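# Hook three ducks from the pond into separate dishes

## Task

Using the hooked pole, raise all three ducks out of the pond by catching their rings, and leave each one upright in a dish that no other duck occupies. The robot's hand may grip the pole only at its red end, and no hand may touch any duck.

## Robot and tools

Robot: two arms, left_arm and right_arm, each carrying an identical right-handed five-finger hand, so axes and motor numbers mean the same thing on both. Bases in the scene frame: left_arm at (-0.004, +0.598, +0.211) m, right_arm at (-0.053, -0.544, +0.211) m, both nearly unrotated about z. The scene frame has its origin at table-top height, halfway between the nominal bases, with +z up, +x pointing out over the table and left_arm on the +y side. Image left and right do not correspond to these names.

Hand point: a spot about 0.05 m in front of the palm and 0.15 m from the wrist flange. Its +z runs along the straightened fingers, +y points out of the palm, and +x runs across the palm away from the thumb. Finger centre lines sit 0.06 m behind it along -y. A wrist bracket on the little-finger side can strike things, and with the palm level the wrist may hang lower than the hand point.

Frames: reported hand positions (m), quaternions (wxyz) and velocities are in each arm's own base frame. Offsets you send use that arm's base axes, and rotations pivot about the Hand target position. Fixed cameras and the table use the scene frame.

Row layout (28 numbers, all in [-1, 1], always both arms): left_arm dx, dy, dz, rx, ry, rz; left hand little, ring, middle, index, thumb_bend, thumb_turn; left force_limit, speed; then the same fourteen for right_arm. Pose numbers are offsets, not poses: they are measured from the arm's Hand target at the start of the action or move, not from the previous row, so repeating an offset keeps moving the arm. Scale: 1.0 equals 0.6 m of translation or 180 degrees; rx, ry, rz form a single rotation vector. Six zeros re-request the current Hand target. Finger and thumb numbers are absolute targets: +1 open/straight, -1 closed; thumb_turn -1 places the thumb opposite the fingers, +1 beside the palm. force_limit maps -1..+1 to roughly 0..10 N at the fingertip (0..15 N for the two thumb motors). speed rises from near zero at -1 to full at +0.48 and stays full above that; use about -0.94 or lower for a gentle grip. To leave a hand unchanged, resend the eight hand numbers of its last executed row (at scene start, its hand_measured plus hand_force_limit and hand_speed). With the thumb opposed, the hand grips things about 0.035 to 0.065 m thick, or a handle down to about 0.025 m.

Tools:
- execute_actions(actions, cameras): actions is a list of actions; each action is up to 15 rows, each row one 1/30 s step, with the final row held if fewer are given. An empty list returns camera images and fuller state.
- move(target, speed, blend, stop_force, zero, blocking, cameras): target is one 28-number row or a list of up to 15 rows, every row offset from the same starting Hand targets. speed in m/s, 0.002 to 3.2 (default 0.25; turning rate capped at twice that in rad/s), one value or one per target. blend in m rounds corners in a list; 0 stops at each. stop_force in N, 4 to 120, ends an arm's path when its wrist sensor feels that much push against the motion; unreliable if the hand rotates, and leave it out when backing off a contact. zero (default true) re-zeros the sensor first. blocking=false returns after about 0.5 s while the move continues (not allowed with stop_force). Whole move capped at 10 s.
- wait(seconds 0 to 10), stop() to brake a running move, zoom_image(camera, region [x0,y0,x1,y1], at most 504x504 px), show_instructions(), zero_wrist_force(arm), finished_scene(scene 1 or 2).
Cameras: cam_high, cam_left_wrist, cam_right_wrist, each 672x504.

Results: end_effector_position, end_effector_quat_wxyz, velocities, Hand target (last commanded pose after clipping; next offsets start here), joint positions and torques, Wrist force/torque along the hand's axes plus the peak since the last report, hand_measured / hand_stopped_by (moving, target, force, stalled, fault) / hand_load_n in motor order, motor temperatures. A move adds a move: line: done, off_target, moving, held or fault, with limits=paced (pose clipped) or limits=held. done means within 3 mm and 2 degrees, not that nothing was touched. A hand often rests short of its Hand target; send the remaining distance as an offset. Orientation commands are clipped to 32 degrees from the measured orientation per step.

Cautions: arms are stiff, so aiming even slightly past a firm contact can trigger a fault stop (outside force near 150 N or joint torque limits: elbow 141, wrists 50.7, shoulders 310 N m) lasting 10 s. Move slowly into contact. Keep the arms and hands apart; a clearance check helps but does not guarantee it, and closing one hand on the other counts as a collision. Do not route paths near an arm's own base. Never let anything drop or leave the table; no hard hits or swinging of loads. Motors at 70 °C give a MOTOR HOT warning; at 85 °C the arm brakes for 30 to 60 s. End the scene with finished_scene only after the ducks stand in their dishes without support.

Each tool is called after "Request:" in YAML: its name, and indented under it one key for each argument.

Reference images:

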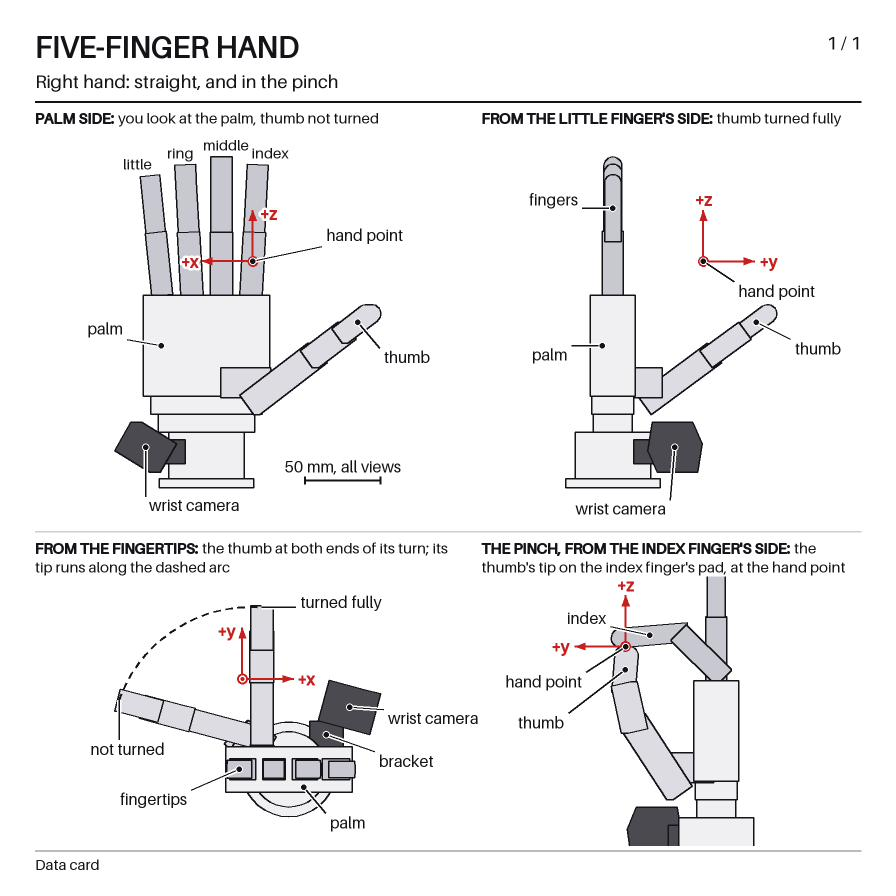

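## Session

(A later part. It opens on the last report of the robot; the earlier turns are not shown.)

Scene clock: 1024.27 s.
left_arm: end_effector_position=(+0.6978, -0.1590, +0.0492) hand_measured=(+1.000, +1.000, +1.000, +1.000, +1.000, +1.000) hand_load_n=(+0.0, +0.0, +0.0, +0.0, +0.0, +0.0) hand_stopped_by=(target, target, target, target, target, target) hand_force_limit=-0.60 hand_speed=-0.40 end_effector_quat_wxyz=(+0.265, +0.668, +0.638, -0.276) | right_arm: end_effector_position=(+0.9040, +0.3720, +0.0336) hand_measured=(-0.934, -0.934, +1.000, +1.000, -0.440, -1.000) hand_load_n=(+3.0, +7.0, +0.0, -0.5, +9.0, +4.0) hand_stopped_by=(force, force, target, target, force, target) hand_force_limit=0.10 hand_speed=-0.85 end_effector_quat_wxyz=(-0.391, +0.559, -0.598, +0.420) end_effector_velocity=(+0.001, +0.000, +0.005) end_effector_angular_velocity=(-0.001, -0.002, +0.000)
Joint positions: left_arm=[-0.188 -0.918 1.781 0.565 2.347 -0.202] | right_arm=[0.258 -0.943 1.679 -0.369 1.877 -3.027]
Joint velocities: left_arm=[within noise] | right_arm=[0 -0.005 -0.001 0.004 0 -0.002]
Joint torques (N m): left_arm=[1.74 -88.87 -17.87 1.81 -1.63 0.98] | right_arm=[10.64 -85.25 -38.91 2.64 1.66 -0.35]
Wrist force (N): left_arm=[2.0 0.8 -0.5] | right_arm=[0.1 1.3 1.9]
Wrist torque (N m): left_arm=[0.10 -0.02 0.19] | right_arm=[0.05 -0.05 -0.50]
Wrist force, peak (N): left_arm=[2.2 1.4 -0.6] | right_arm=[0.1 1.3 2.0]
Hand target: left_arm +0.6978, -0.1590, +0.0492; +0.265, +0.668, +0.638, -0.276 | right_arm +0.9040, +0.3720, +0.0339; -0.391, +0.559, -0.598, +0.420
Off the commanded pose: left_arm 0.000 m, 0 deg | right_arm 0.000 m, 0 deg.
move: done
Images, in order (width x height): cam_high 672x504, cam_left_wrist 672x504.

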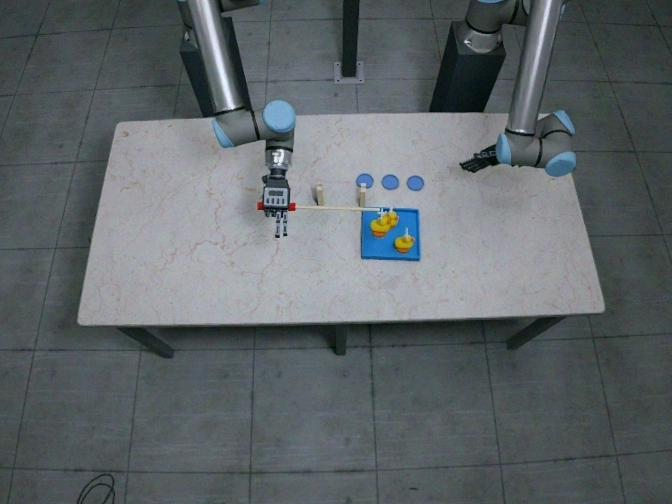

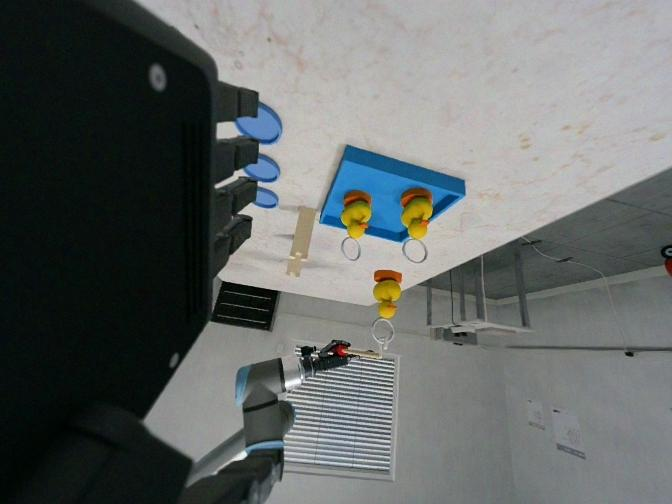

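Request:
move:
  target: [-0.163,0.0905,0,0,0,0,1,1,1,1,1,1,-0.6,-0.4, 0,0,0.1,0,0,0,-1,-1,1,1,-0.98,-1,0.1,-0.85]
  speed: 0.06
  cameras: ["cam_high","cam_left_wrist"]

Request:
zoom_image:
  camera: "cam_left_wrist"
  region: [240, 120, 500, 360]

Request:
zoom_image:
  camera: "cam_high"
  region: [345, 160, 435, 270]

Scene clock: 1059.43 s.
left_arm: end_effector_position=(+0.6003, -0.1048, +0.0492) hand_measured=(+1.000, +1.000, +1.000, +1.000, +1.000, +1.000) hand_load_n=(+0.0, +0.0, +0.0, +0.0, +0.5, +0.0) hand_stopped_by=(target, target, target, target, target, target) hand_force_limit=-0.60 hand_speed=-0.40 end_effector_quat_wxyz=(+0.265, +0.668, +0.638, -0.276) | right_arm: end_effector_position=(+0.9040, +0.3720, +0.0938) hand_measured=(-0.934, -0.934, +1.000, +1.000, -0.440, -1.000) hand_load_n=(+3.0, +7.0, +0.0, +0.0, +9.0, +4.0) hand_stopped_by=(force, force, target, target, force, target) hand_force_limit=0.10 hand_speed=-0.85 end_effector_quat_wxyz=(-0.391, +0.559, -0.598, +0.420)
Joint positions: left_arm=[-0.121 -1.003 1.975 0.521 2.354 -0.109] | right_arm=[0.258 -1.006 1.654 -0.281 1.877 -3.027]
Joint torques (N m): left_arm=[19.96 -83.24 -14.42 1.6 5.1 3.89] | right_arm=[12.19 -85.73 -41.17 2.74 -0.24 -1.1]
Wrist force (N): left_arm=[2.2 0.7 -0.2] | right_arm=[0.2 1.1 1.1]
Wrist torque (N m): left_arm=[0.06 -0.07 0.19] | right_arm=[0.06 -0.05 -0.50]
Wrist force, peak (N): left_arm=[2.5 1.1 -0.4] | right_arm=[-0.2 1.2 2.1]
Hand target: left_arm +0.6000, -0.1047, +0.0492; +0.265, +0.668, +0.638, -0.276 | right_arm +0.9040, +0.3720, +0.0939; -0.391, +0.559, -0.598, +0.420
Off the commanded pose: left_arm 0.000 m, 0 deg | right_arm 0.000 m, 0 deg.
move: done
Images, in order (width x height): cam_high 672x504, cam_left_wrist 672x504.

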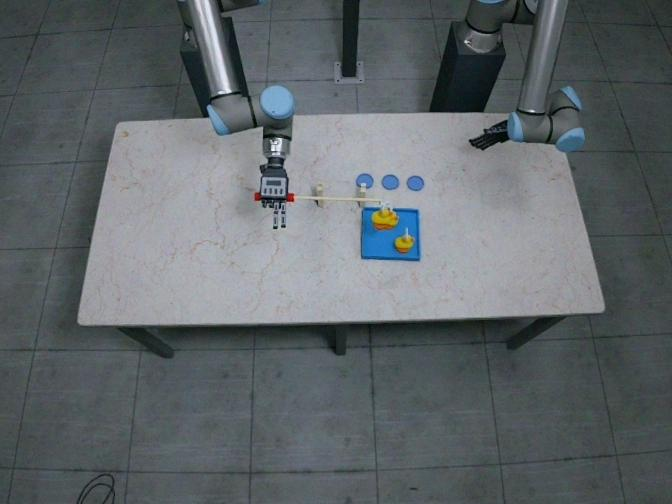

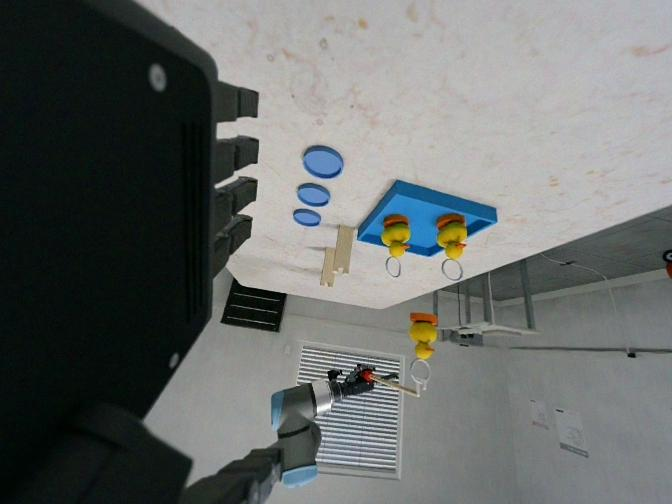

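Scaled by 1.938 from the camera's 672x504 image, which has a finer 960x720 frame.

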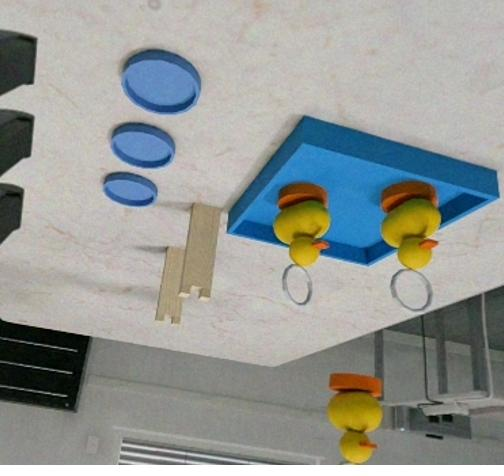

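Scaled by 4.582 from the camera's 672x504 image, which has a finer 960x720 frame.

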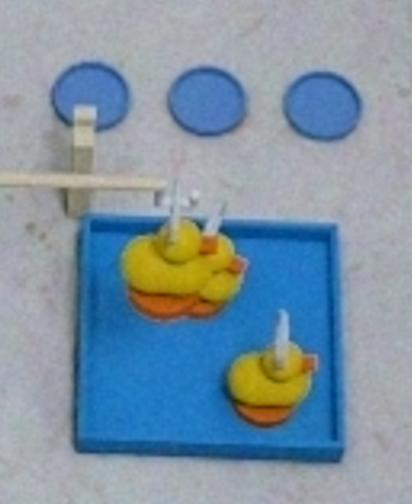

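Request:
move:
  target: [0,0,0,0,0,0,1,1,1,1,1,1,-0.6,-0.4, -0.638,0.295,0,0,0,-0.111,-1,-1,1,1,-0.98,-1,0.1,-0.85]
  speed: 0.08
  cameras: ["cam_high","cam_left_wrist"]

Request:
zoom_image:
  camera: "cam_left_wrist"
  region: [240, 120, 500, 360]

Request:
zoom_image:
  camera: "cam_high"
  region: [345, 140, 435, 260]

Scene clock: 1102.30 s.
left_arm: end_effector_position=(+0.6000, -0.1047, +0.0492) hand_measured=(+1.000, +1.000, +1.000, +1.000, +1.000, +1.000) hand_load_n=(+0.0, +0.0, +0.0, -0.5, +0.0, +0.0) hand_stopped_by=(target, target, target, target, target, target) hand_force_limit=-0.60 hand_speed=-0.40 end_effector_quat_wxyz=(+0.265, +0.668, +0.638, -0.276) | right_arm: end_effector_position=(+0.5212, +0.5490, +0.0939) hand_measured=(-0.934, -0.934, +1.000, +1.000, -0.440, -1.000) hand_load_n=(+3.5, +7.0, +0.0, +0.0, +9.0, +4.0) hand_stopped_by=(force, force, target, target, force, target) hand_force_limit=0.10 hand_speed=-0.85 end_effector_quat_wxyz=(+0.313, -0.447, +0.686, -0.481)
Joint positions: left_arm=[-0.121 -1.004 1.975 0.521 2.354 -0.108] | right_arm=[0.861 -1.005 1.736 0.169 2.691 -2.294]
Joint torques (N m): left_arm=[18.92 -80.31 -14.19 1.32 5.03 3.92] | right_arm=[18.89 -54.96 -37.51 5.68 3.63 2.91]
Wrist force (N): left_arm=[2.2 1.0 -0.4] | right_arm=[-0.5 1.4 1.5]
Wrist torque (N m): left_arm=[0.12 -0.05 0.20] | right_arm=[0.03 0.02 -0.56]
Wrist force, peak (N): left_arm=[2.4 0.9 -0.6] | right_arm=[-0.2 1.1 2.3]
Hand target: left_arm +0.6000, -0.1047, +0.0492; +0.265, +0.668, +0.638, -0.276 | right_arm +0.5212, +0.5490, +0.0939; +0.313, -0.447, +0.686, -0.481
Off the commanded pose: left_arm 0.000 m, 0 deg | right_arm 0.000 m, 0 deg.
move: done
Images, in order (width x height): cam_high 672x504, cam_left_wrist 672x504.

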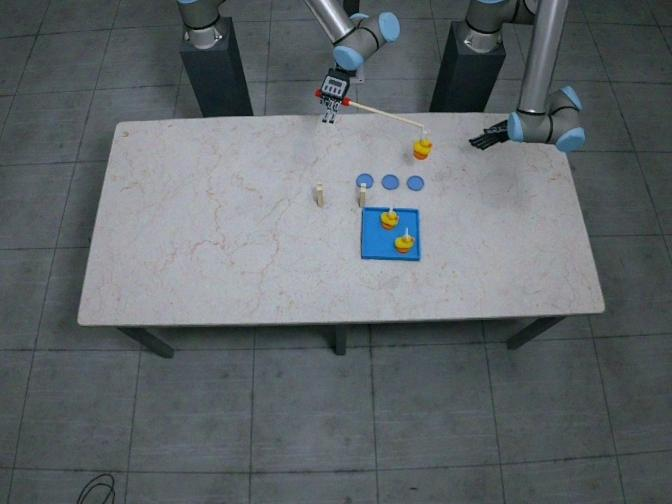

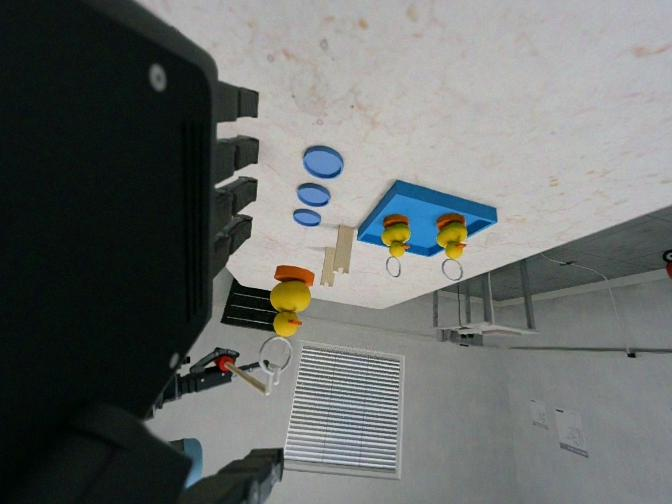

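Scaled by 1.938 from the camera's 672x504 image, which has a finer 960x720 frame.

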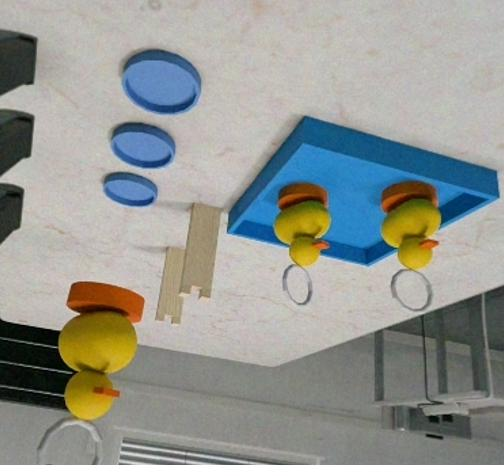

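Scaled by 4.200 from the camera's 672x504 image, which has a finer 960x720 frame.

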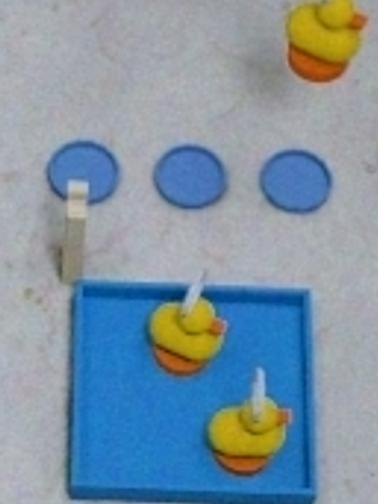

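Request:
move:
  target: [0,0,0,0,0,0,1,1,1,1,1,1,-0.6,-0.4, 0.02,0.005,-0.2,0,0,0,-1,-1,1,1,-0.98,-1,0.1,-0.85]
  speed: 0.06
  cameras: ["cam_high","cam_left_wrist"]

Request:
zoom_image:
  camera: "cam_left_wrist"
  region: [220, 120, 380, 280]

Request:
zoom_image:
  camera: "cam_high"
  region: [345, 140, 445, 240]

Scene clock: 1120.60 s.
left_arm: end_effector_position=(+0.6000, -0.1047, +0.0492) hand_measured=(+1.000, +1.000, +1.000, +1.000, +1.000, +1.000) hand_load_n=(+0.0, +0.0, +0.0, +0.0, +0.0, +0.0) hand_stopped_by=(target, target, target, target, target, target) hand_force_limit=-0.60 hand_speed=-0.40 end_effector_quat_wxyz=(+0.265, +0.668, +0.638, -0.276) | right_arm: end_effector_position=(+0.5331, +0.5520, -0.0258) hand_measured=(-0.934, -0.934, +1.000, +1.000, -0.440, -1.000) hand_load_n=(+3.0, +7.0, +0.0, +0.0, +9.0, +4.0) hand_stopped_by=(force, force, target, target, force, target) hand_force_limit=0.10 hand_speed=-0.85 end_effector_quat_wxyz=(+0.313, -0.447, +0.686, -0.481)
Joint positions: left_arm=[-0.121 -1.004 1.975 0.521 2.354 -0.108] | right_arm=[0.851 -0.855 1.747 -0.009 2.684 -2.312]
Joint torques (N m): left_arm=[19.2 -82.69 -13.07 1.75 4.73 3.8] | right_arm=[-13.65 -57.63 -31.35 -0.43 -0.43 -1.99]
Wrist force (N): left_arm=[2.4 0.9 -0.6] | right_arm=[-0.1 1.1 1.2]
Wrist torque (N m): left_arm=[0.12 -0.07 0.22] | right_arm=[0.00 -0.03 -0.29]
Wrist force, peak (N): left_arm=[2.4 1.0 -0.3] | right_arm=[-0.3 1.6 1.6]
Hand target: left_arm +0.6000, -0.1047, +0.0492; +0.265, +0.668, +0.638, -0.276 | right_arm +0.5332, +0.5520, -0.0261; +0.313, -0.447, +0.686, -0.481
Off the commanded pose: left_arm 0.000 m, 0 deg | right_arm 0.000 m, 0 deg.
move: done
Images, in order (width x height): cam_high 672x504, cam_left_wrist 672x504.

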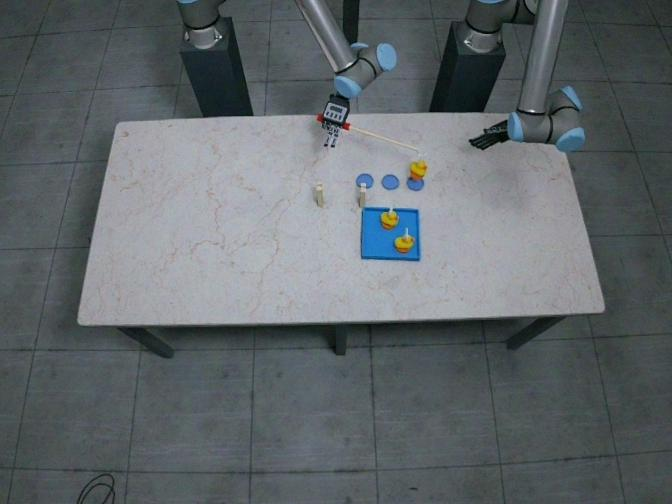

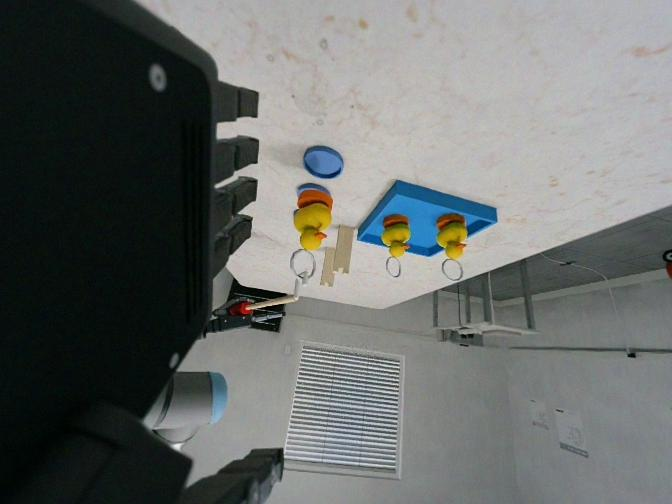

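Scaled by 3.150 from the camera's 672x504 image, which has a finer 960x720 frame.

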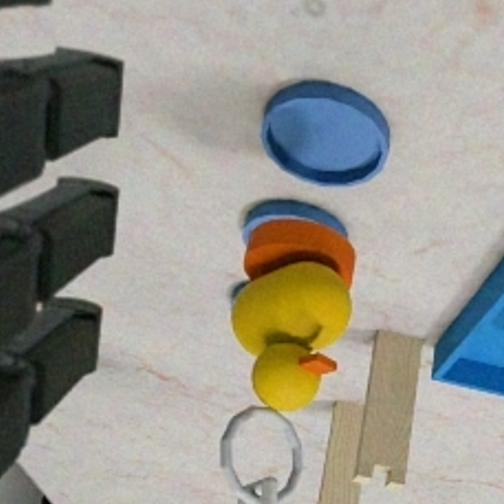

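Scaled by 5.040 from the camera's 672x504 image, which has a finer 960x720 frame.

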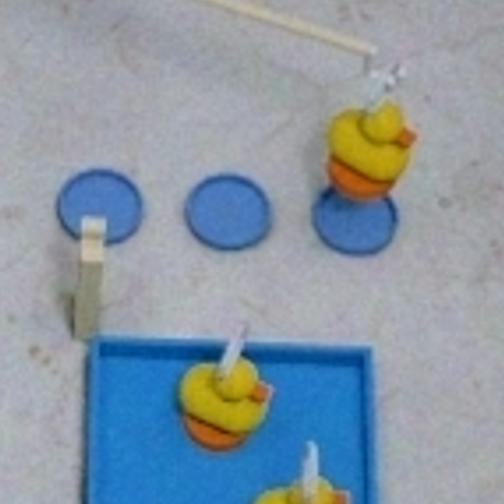

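Request:
move:
  target: [0,0,0,0,0,0,1,1,1,1,1,1,-0.6,-0.4, 0.005,0.005,-0.0667,0,0,0,-1,-1,1,1,-0.98,-1,0.1,-0.85]
  speed: 0.05
  cameras: ["cam_high","cam_left_wrist","cam_right_wrist"]

Request:
zoom_image:
  camera: "cam_left_wrist"
  region: [240, 120, 360, 240]

Request:
zoom_image:
  camera: "cam_high"
  region: [375, 140, 445, 210]

Scene clock: 1139.33 s.
left_arm: end_effector_position=(+0.6000, -0.1047, +0.0492) hand_measured=(+1.000, +1.000, +1.000, +1.000, +1.000, +1.000) hand_load_n=(+0.0, +0.0, +0.0, +0.0, +0.0, +0.0) hand_stopped_by=(target, target, target, target, target, target) hand_force_limit=-0.60 hand_speed=-0.40 end_effector_quat_wxyz=(+0.265, +0.668, +0.638, -0.276) | right_arm: end_effector_position=(+0.5361, +0.5550, -0.0658) hand_measured=(-0.934, -0.934, +1.000, +1.000, -0.440, -1.000) hand_load_n=(+3.5, +7.0, +0.0, +0.0, +9.0, +4.0) hand_stopped_by=(force, force, target, target, force, target) hand_force_limit=0.10 hand_speed=-0.85 end_effector_quat_wxyz=(+0.313, -0.447, +0.686, -0.481)
Joint positions: left_arm=[-0.121 -1.004 1.975 0.521 2.354 -0.108] | right_arm=[0.85 -0.798 1.738 -0.057 2.684 -2.313]
Joint torques (N m): left_arm=[18.41 -81.66 -13.46 1.9 4.42 3.88] | right_arm=[-15.09 -64.8 -30.02 -0.27 -0.76 -1.92]
Wrist force (N): left_arm=[1.8 1.0 -0.2] | right_arm=[-0.2 1.0 1.5]
Wrist torque (N m): left_arm=[0.10 -0.01 0.19] | right_arm=[-0.02 -0.02 -0.30]
Wrist force, peak (N): left_arm=[2.4 0.8 -0.6] | right_arm=[-0.5 1.4 1.8]
Hand target: left_arm +0.6000, -0.1047, +0.0492; +0.265, +0.668, +0.638, -0.276 | right_arm +0.5362, +0.5550, -0.0661; +0.313, -0.447, +0.686, -0.481
Off the commanded pose: left_arm 0.000 m, 0 deg | right_arm 0.000 m, 0 deg.
move: done

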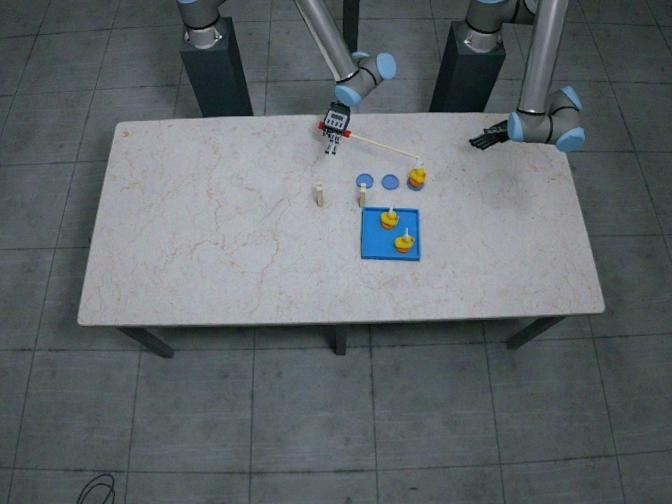

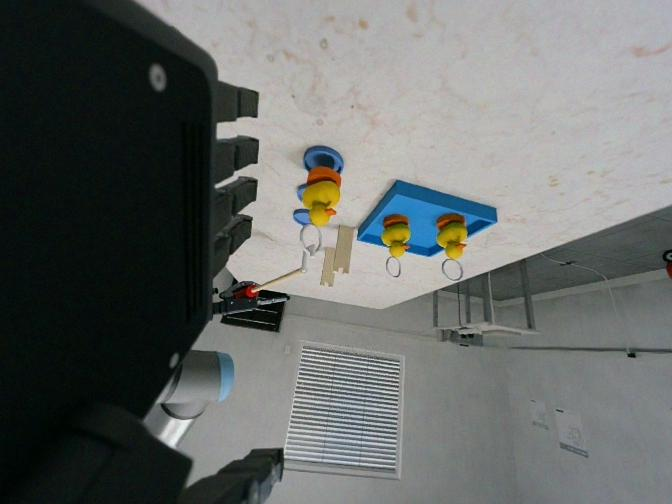

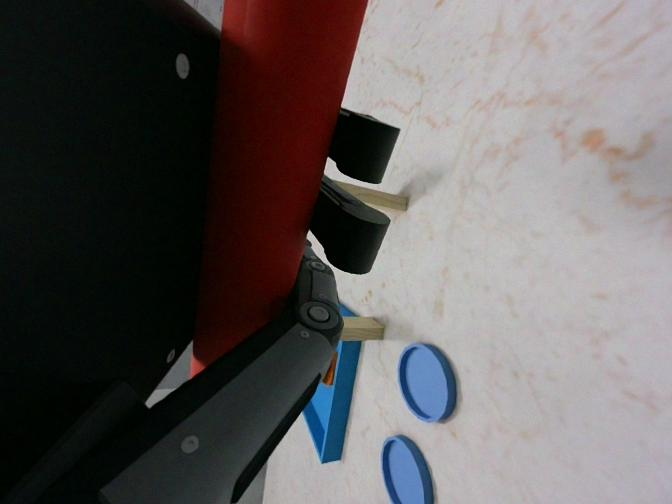

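Scaled by 4.200 from the camera's 672x504 image, which has a finer 960x720 frame.

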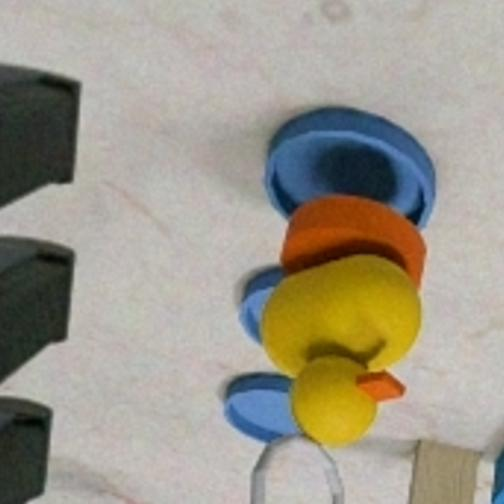

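Scaled by 7.200 from the camera's 672x504 image, which has a finer 960x720 frame.

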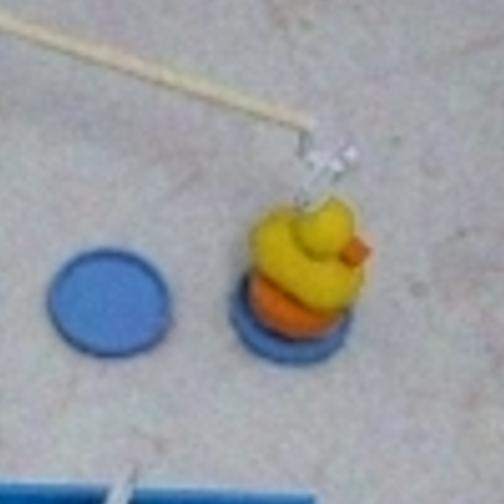

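Request:
move:
  target: [0,0,0,0,0,0,1,1,1,1,1,1,-0.6,-0.4, -0.004,0,-0.02,0,0,0,-1,-1,1,1,-0.98,-1,0.1,-0.85]
  speed: 0.03
  cameras: ["cam_high","cam_left_wrist"]

Request:
zoom_image:
  camera: "cam_left_wrist"
  region: [280, 130, 360, 210]

Request:
zoom_image:
  camera: "cam_high"
  region: [375, 150, 435, 210]

Scene clock: 1155.80 s.
left_arm: end_effector_position=(+0.6000, -0.1047, +0.0492) hand_measured=(+1.000, +1.000, +1.000, +1.000, +1.000, +1.000) hand_load_n=(+0.0, +0.0, -0.5, +0.0, +0.0, +0.0) hand_stopped_by=(target, target, target, target, target, target) hand_force_limit=-0.60 hand_speed=-0.40 end_effector_quat_wxyz=(+0.265, +0.668, +0.638, -0.276) | right_arm: end_effector_position=(+0.5338, +0.5550, -0.0777) hand_measured=(-0.934, -0.934, +1.000, +1.000, -0.440, -1.000) hand_load_n=(+3.0, +7.0, +0.0, +0.0, +9.0, +3.5) hand_stopped_by=(force, force, target, target, force, target) hand_force_limit=0.10 hand_speed=-0.85 end_effector_quat_wxyz=(+0.313, -0.447, +0.686, -0.481) end_effector_velocity=(-0.001, +0.000, -0.004) end_effector_angular_velocity=(-0.001, +0.001, +0.000)
Joint positions: left_arm=[-0.121 -1.004 1.975 0.521 2.354 -0.108] | right_arm=[0.853 -0.782 1.738 -0.069 2.685 -2.309]
Joint velocities: left_arm=[within noise] | right_arm=[0.001 0.005 0 -0.003 0.001 0]
Joint torques (N m): left_arm=[15.68 -81.47 -13.12 2.24 4.61 4.01] | right_arm=[16.65 -66.48 -11.08 -0.05 3.48 2.79]
Wrist force (N): left_arm=[1.9 1.0 -0.3] | right_arm=[-0.1 1.0 1.5]
Wrist torque (N m): left_arm=[0.10 -0.01 0.19] | right_arm=[-0.03 -0.03 -0.56]
Wrist force, peak (N): left_arm=[2.4 1.1 -0.9] | right_arm=[-0.5 1.0 1.8]
Hand target: left_arm +0.6000, -0.1047, +0.0492; +0.265, +0.668, +0.638, -0.276 | right_arm +0.5338, +0.5550, -0.0781; +0.313, -0.447, +0.686, -0.481
Off the commanded pose: left_arm 0.000 m, 0 deg | right_arm 0.000 m, 0 deg.
move: done
Images, in order (width x height): cam_high 672x504, cam_left_wrist 672x504.

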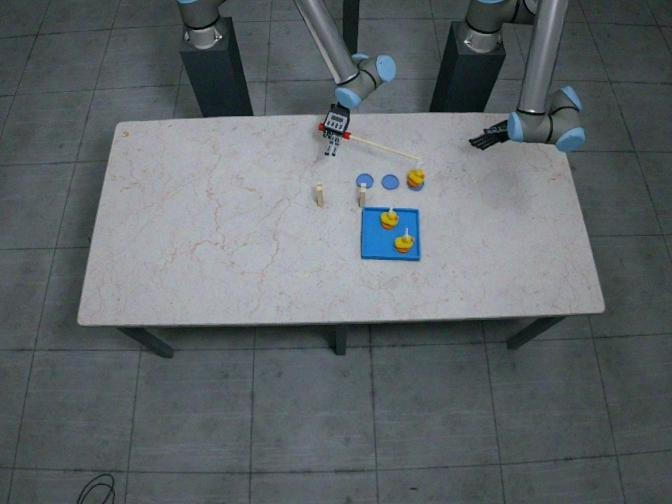

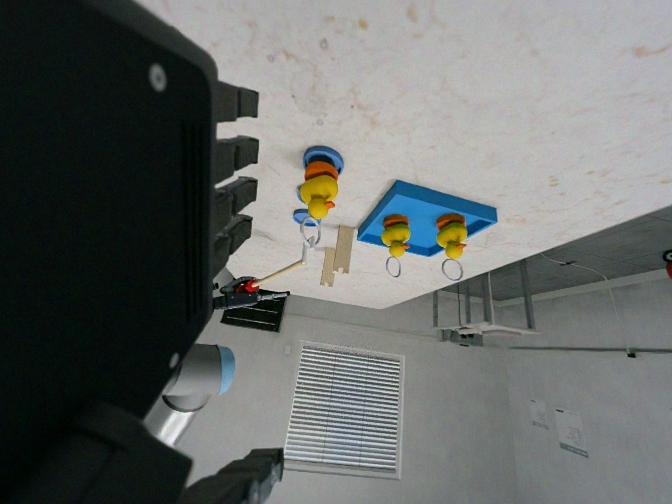

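Scaled by 6.300 from the camera's 672x504 image, which has a finer 960x720 frame.

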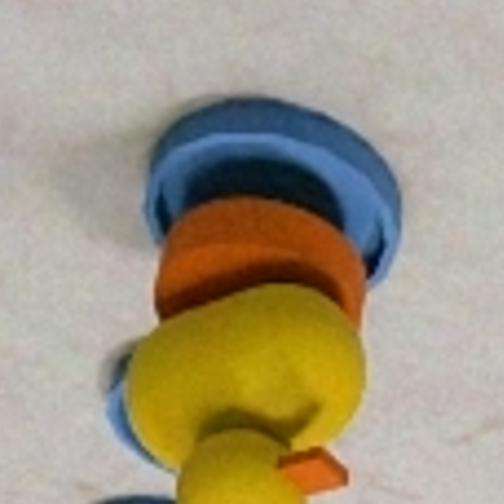

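Scaled by 8.400 from the camera's 672x504 image, which has a finer 960x720 frame.

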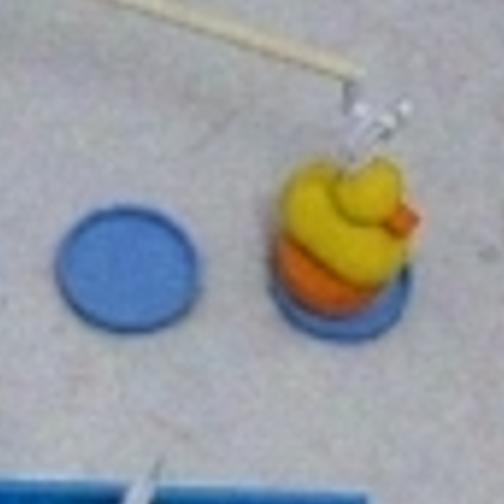

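Request:
move:
  target: [0,0,0,0,0,0,1,1,1,1,1,1,-0.6,-0.4, -0.001,0.009,-0.01,0,0,0,-1,-1,1,1,-0.98,-1,0.1,-0.85]
  speed: 0.03
  cameras: ["cam_high","cam_left_wrist"]

Request:
zoom_image:
  camera: "cam_left_wrist"
  region: [280, 130, 360, 210]

Request:
zoom_image:
  camera: "cam_high"
  region: [385, 160, 435, 210]

Scene clock: 1182.87 s.
left_arm: end_effector_position=(+0.6000, -0.1047, +0.0492) hand_measured=(+1.000, +1.000, +1.000, +1.000, +1.000, +1.000) hand_load_n=(+0.0, +0.0, +0.0, +0.0, +0.0, +0.0) hand_stopped_by=(target, target, target, target, target, target) hand_force_limit=-0.60 hand_speed=-0.40 end_effector_quat_wxyz=(+0.265, +0.668, +0.638, -0.276) | right_arm: end_effector_position=(+0.5332, +0.5602, -0.0839) hand_measured=(-0.934, -0.934, +1.000, +1.000, -0.440, -1.000) hand_load_n=(+3.0, +7.0, +0.0, +0.0, +9.0, +3.5) hand_stopped_by=(force, force, target, target, force, target) hand_force_limit=0.10 hand_speed=-0.85 end_effector_quat_wxyz=(+0.313, -0.447, +0.686, -0.481)
Joint positions: left_arm=[-0.121 -1.004 1.975 0.521 2.354 -0.108] | right_arm=[0.859 -0.768 1.726 -0.062 2.689 -2.298]
Joint torques (N m): left_arm=[16.73 -82.39 -14.96 2.48 4.67 3.92] | right_arm=[18.99 -65.49 -30.02 5.99 3.54 2.06]
Wrist force (N): left_arm=[2.1 0.9 -0.4] | right_arm=[-0.3 1.3 1.3]
Wrist torque (N m): left_arm=[0.10 -0.04 0.20] | right_arm=[0.03 -0.02 -0.56]
Wrist force, peak (N): left_arm=[2.4 1.2 -0.5] | right_arm=[-0.2 1.4 1.7]
Hand target: left_arm +0.6000, -0.1047, +0.0492; +0.265, +0.668, +0.638, -0.276 | right_arm +0.5332, +0.5604, -0.0841; +0.313, -0.447, +0.686, -0.481
Off the commanded pose: left_arm 0.000 m, 0 deg | right_arm 0.000 m, 0 deg.
move: done
Images, in order (width x height): cam_high 672x504, cam_left_wrist 672x504.

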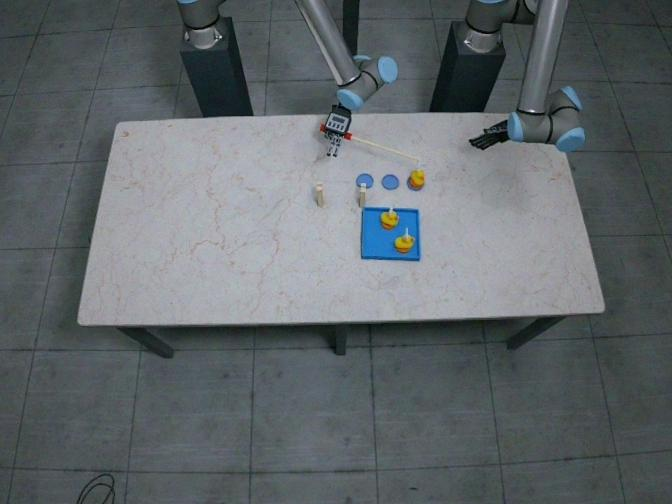

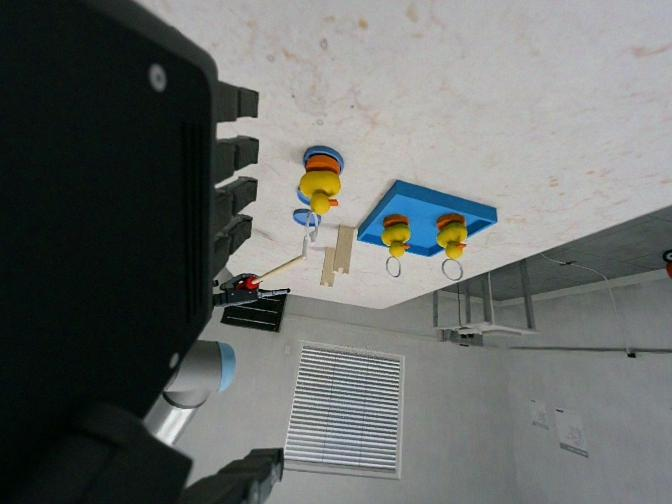

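Scaled by 6.300 from the camera's 672x504 image, which has a finer 960x720 frame.

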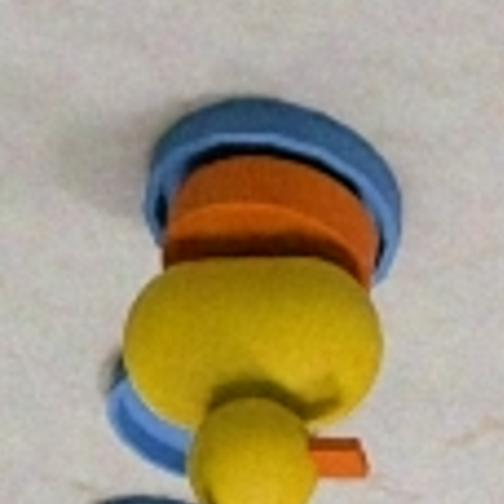

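Scaled by 10.080 from the camera's 672x504 image, which has a finer 960x720 frame.

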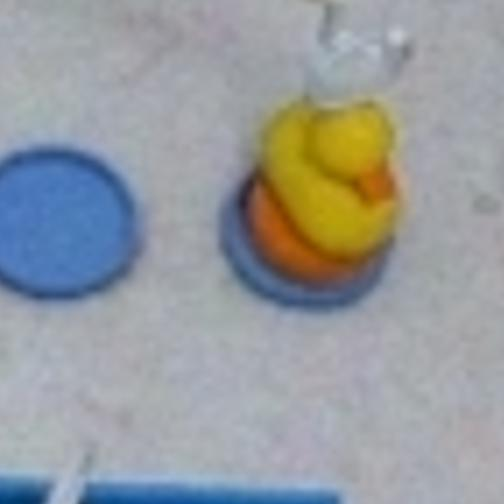

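Request:
move:
  target: [0,0,0,0,0,0,1,1,1,1,1,1,-0.6,-0.4, -0.004,0,-0.009,0,0,0,-1,-1,1,1,-0.98,-1,0.1,-0.85]
  speed: 0.02
  cameras: ["cam_high","cam_left_wrist"]

Request:
zoom_image:
  camera: "cam_left_wrist"
  region: [280, 130, 360, 210]

Request:
zoom_image:
  camera: "cam_high"
  region: [385, 160, 435, 210]

Scene clock: 1197.33 s.
left_arm: end_effector_position=(+0.6000, -0.1047, +0.0492) hand_measured=(+1.000, +1.000, +1.000, +1.000, +1.000, +1.000) hand_load_n=(+0.0, +0.0, +0.0, +0.0, +0.0, +0.0) hand_stopped_by=(target, target, target, target, target, target) hand_force_limit=-0.60 hand_speed=-0.40 end_effector_quat_wxyz=(+0.265, +0.668, +0.638, -0.276) | right_arm: end_effector_position=(+0.5309, +0.5604, -0.0892) hand_measured=(-0.934, -0.934, +1.000, +1.000, -0.440, -1.000) hand_load_n=(+3.5, +7.0, +0.0, +0.0, +9.0, +4.0) hand_stopped_by=(force, force, target, target, force, target) hand_force_limit=0.10 hand_speed=-0.85 end_effector_quat_wxyz=(+0.313, -0.447, +0.686, -0.481)
Joint positions: left_arm=[-0.121 -1.004 1.975 0.521 2.354 -0.108] | right_arm=[0.861 -0.761 1.726 -0.065 2.691 -2.294]
Joint torques (N m): left_arm=[12.84 -82.39 -12.46 2.49 4.52 3.83] | right_arm=[13.84 -59.31 -9.77 0.25 3.31 3.06]
Wrist force (N): left_arm=[1.7 0.9 -0.2] | right_arm=[-0.3 1.2 1.5]
Wrist torque (N m): left_arm=[0.10 0.01 0.18] | right_arm=[0.00 0.00 -0.57]
Wrist force, peak (N): left_arm=[2.3 1.0 -0.6] | right_arm=[-0.5 1.2 1.9]
Hand target: left_arm +0.6000, -0.1047, +0.0492; +0.265, +0.668, +0.638, -0.276 | right_arm +0.5308, +0.5604, -0.0895; +0.313, -0.447, +0.686, -0.481
Off the commanded pose: left_arm 0.000 m, 0 deg | right_arm 0.000 m, 0 deg.
move: done
Images, in order (width x height): cam_high 672x504, cam_left_wrist 672x504.

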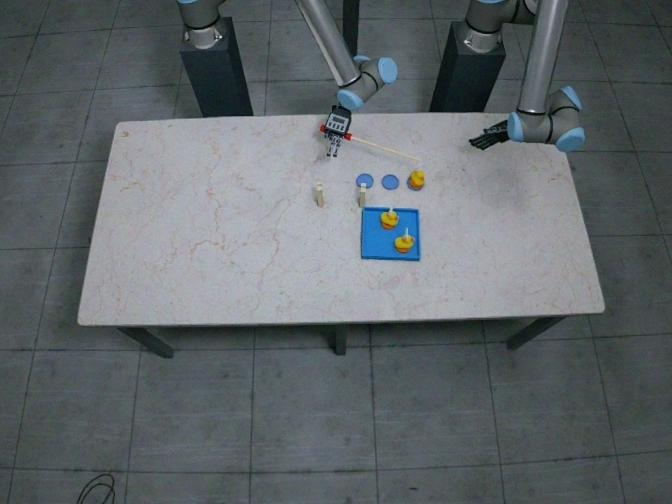

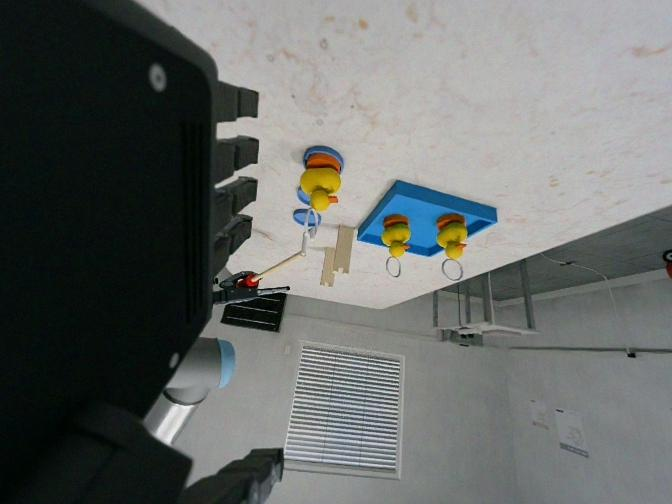

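Scaled by 6.300 from the camera's 672x504 image, which has a finer 960x720 frame.

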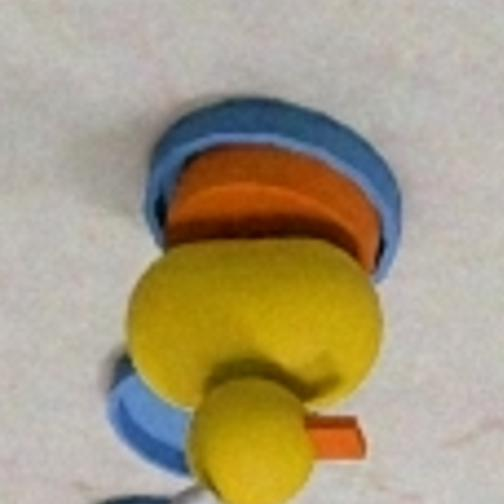

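Scaled by 10.080 from the camera's 672x504 image, which has a finer 960x720 frame.

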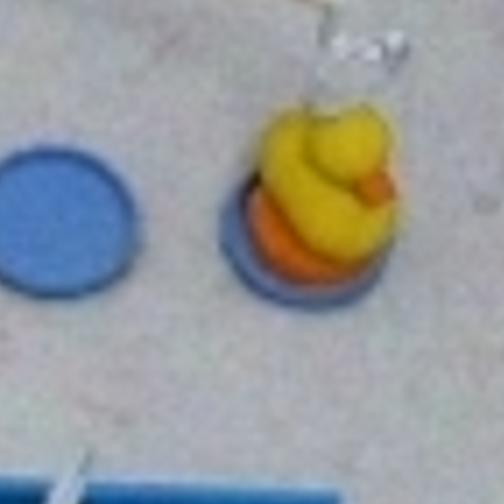

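Request:
move:
  target: [0,0,0,0,0,0,1,1,1,1,1,1,-0.6,-0.4, -0.002,0,-0.013,0,0,0,-1,-1,1,1,-0.98,-1,0.1,-0.85]
  speed: 0.02
  cameras: ["cam_high","cam_left_wrist"]

Request:
zoom_image:
  camera: "cam_left_wrist"
  region: [280, 140, 390, 270]

Request:
zoom_image:
  camera: "cam_high"
  region: [385, 150, 445, 210]

Scene clock: 1211.10 s.
left_arm: end_effector_position=(+0.6000, -0.1047, +0.0492) hand_measured=(+1.000, +1.000, +1.000, +1.000, +1.000, +1.000) hand_load_n=(+0.0, +0.0, +0.0, +0.0, +0.0, +0.0) hand_stopped_by=(target, target, target, target, target, target) hand_force_limit=-0.60 hand_speed=-0.40 end_effector_quat_wxyz=(+0.265, +0.668, +0.638, -0.276) | right_arm: end_effector_position=(+0.5296, +0.5604, -0.0970) hand_measured=(-0.934, -0.934, +1.000, +1.000, -0.440, -1.000) hand_load_n=(+3.5, +7.0, +0.0, +0.0, +8.5, +4.5) hand_stopped_by=(force, force, target, target, force, target) hand_force_limit=0.10 hand_speed=-0.85 end_effector_quat_wxyz=(+0.313, -0.447, +0.686, -0.481)
Joint positions: left_arm=[-0.121 -1.004 1.975 0.521 2.354 -0.108] | right_arm=[0.863 -0.75 1.726 -0.073 2.692 -2.291]
Joint torques (N m): left_arm=[14.48 -80.36 -13.57 2.73 4.63 3.77] | right_arm=[17.49 -71.87 -27.96 -0.46 3.41 2.09]
Wrist force (N): left_arm=[2.0 0.6 -0.4] | right_arm=[-0.5 0.1 1.3]
Wrist torque (N m): left_arm=[0.06 -0.03 0.18] | right_arm=[-0.07 -0.04 -0.36]
Wrist force, peak (N): left_arm=[2.3 1.1 -0.1] | right_arm=[0.0 1.3 1.8]
Hand target: left_arm +0.6000, -0.1047, +0.0492; +0.265, +0.668, +0.638, -0.276 | right_arm +0.5296, +0.5604, -0.0973; +0.313, -0.447, +0.686, -0.481
Off the commanded pose: left_arm 0.000 m, 0 deg | right_arm 0.000 m, 0 deg.
move: done
Images, in order (width x height): cam_high 672x504, cam_left_wrist 672x504.

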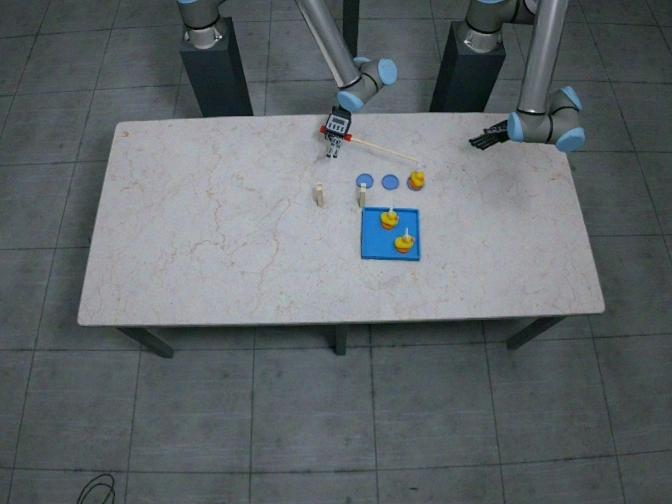

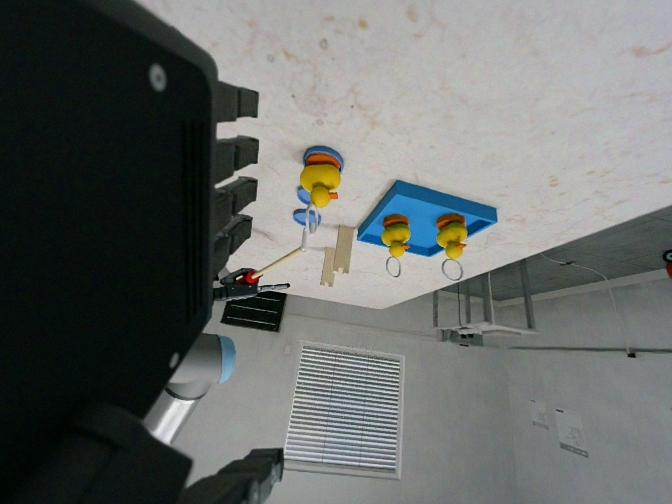

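Scaled by 3.877 from the camera's 672x504 image, which has a finer 960x720 frame.

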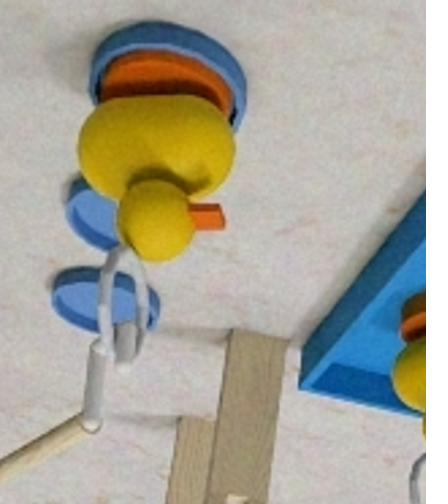

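Scaled by 8.400 from the camera's 672x504 image, which has a finer 960x720 frame.

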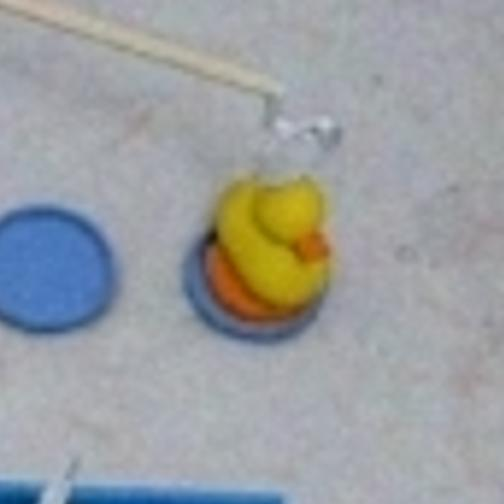

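Request:
move:
  target: [0,0,0,0,0,0,1,1,1,1,1,1,-0.6,-0.4, 0,0,-0.0385,0,0,0,-1,-1,1,1,-0.98,-1,0.1,-0.85]
  speed: 0.02
  cameras: ["cam_high","cam_left_wrist"]

Request:
zoom_image:
  camera: "cam_left_wrist"
  region: [280, 140, 390, 270]

Request:
zoom_image:
  camera: "cam_high"
  region: [385, 150, 445, 210]

Scene clock: 1234.63 s.
left_arm: end_effector_position=(+0.6000, -0.1047, +0.0492) hand_measured=(+1.000, +1.000, +1.000, +1.000, +1.000, +1.000) hand_load_n=(+0.0, +0.0, +0.0, +0.0, +0.0, +0.0) hand_stopped_by=(target, target, target, target, target, target) hand_force_limit=-0.60 hand_speed=-0.40 end_effector_quat_wxyz=(+0.265, +0.668, +0.638, -0.276) | right_arm: end_effector_position=(+0.5296, +0.5604, -0.1201) hand_measured=(-0.934, -0.934, +1.000, +1.000, -0.440, -1.000) hand_load_n=(+3.5, +7.5, +0.0, +0.0, +8.5, +4.0) hand_stopped_by=(force, force, target, target, force, target) hand_force_limit=0.10 hand_speed=-0.85 end_effector_quat_wxyz=(+0.313, -0.447, +0.686, -0.481)
Joint positions: left_arm=[-0.121 -1.004 1.975 0.521 2.354 -0.108] | right_arm=[0.863 -0.718 1.721 -0.1 2.692 -2.291]
Joint torques (N m): left_arm=[12.46 -81 -13.46 2.92 4.5 3.69] | right_arm=[16.54 -66.84 -27.7 -0.04 3.28 0.91]
Wrist force (N): left_arm=[1.8 0.8 -0.5] | right_arm=[-0.1 0.7 1.1]
Wrist torque (N m): left_arm=[0.09 0.00 0.18] | right_arm=[0.03 -0.10 -0.36]
Wrist force, peak (N): left_arm=[2.4 0.8 -0.5] | right_arm=[-0.3 0.1 1.7]
Hand target: left_arm +0.6000, -0.1047, +0.0492; +0.265, +0.668, +0.638, -0.276 | right_arm +0.5296, +0.5604, -0.1204; +0.313, -0.447, +0.686, -0.481
Off the commanded pose: left_arm 0.000 m, 0 deg | right_arm 0.000 m, 0 deg.
move: done
Images, in order (width x height): cam_high 672x504, cam_left_wrist 672x504.

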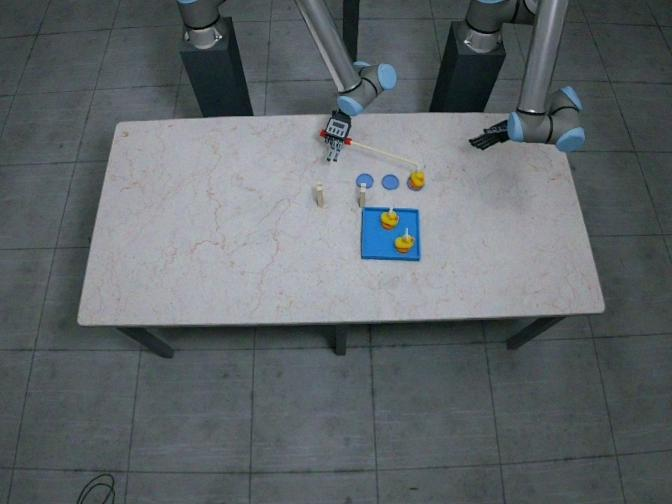

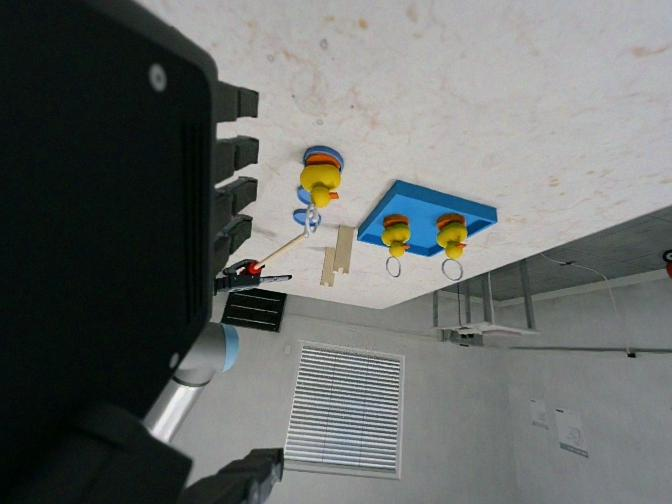

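Scaled by 3.877 from the camera's 672x504 image, which has a finer 960x720 frame.

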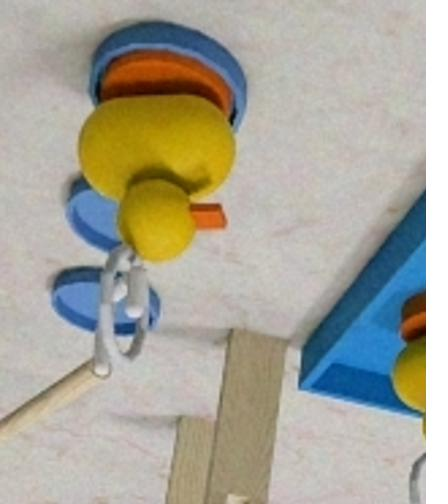

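Scaled by 8.400 from the camera's 672x504 image, which has a finer 960x720 frame.

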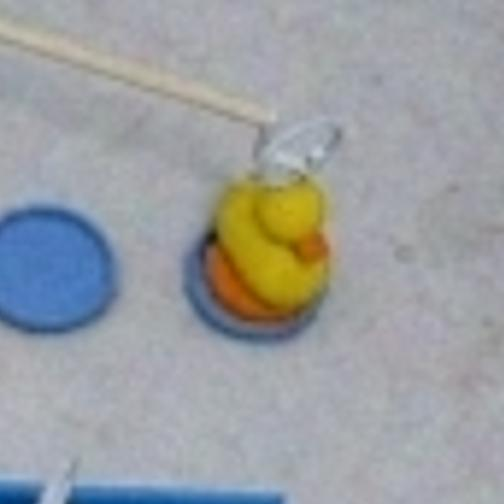

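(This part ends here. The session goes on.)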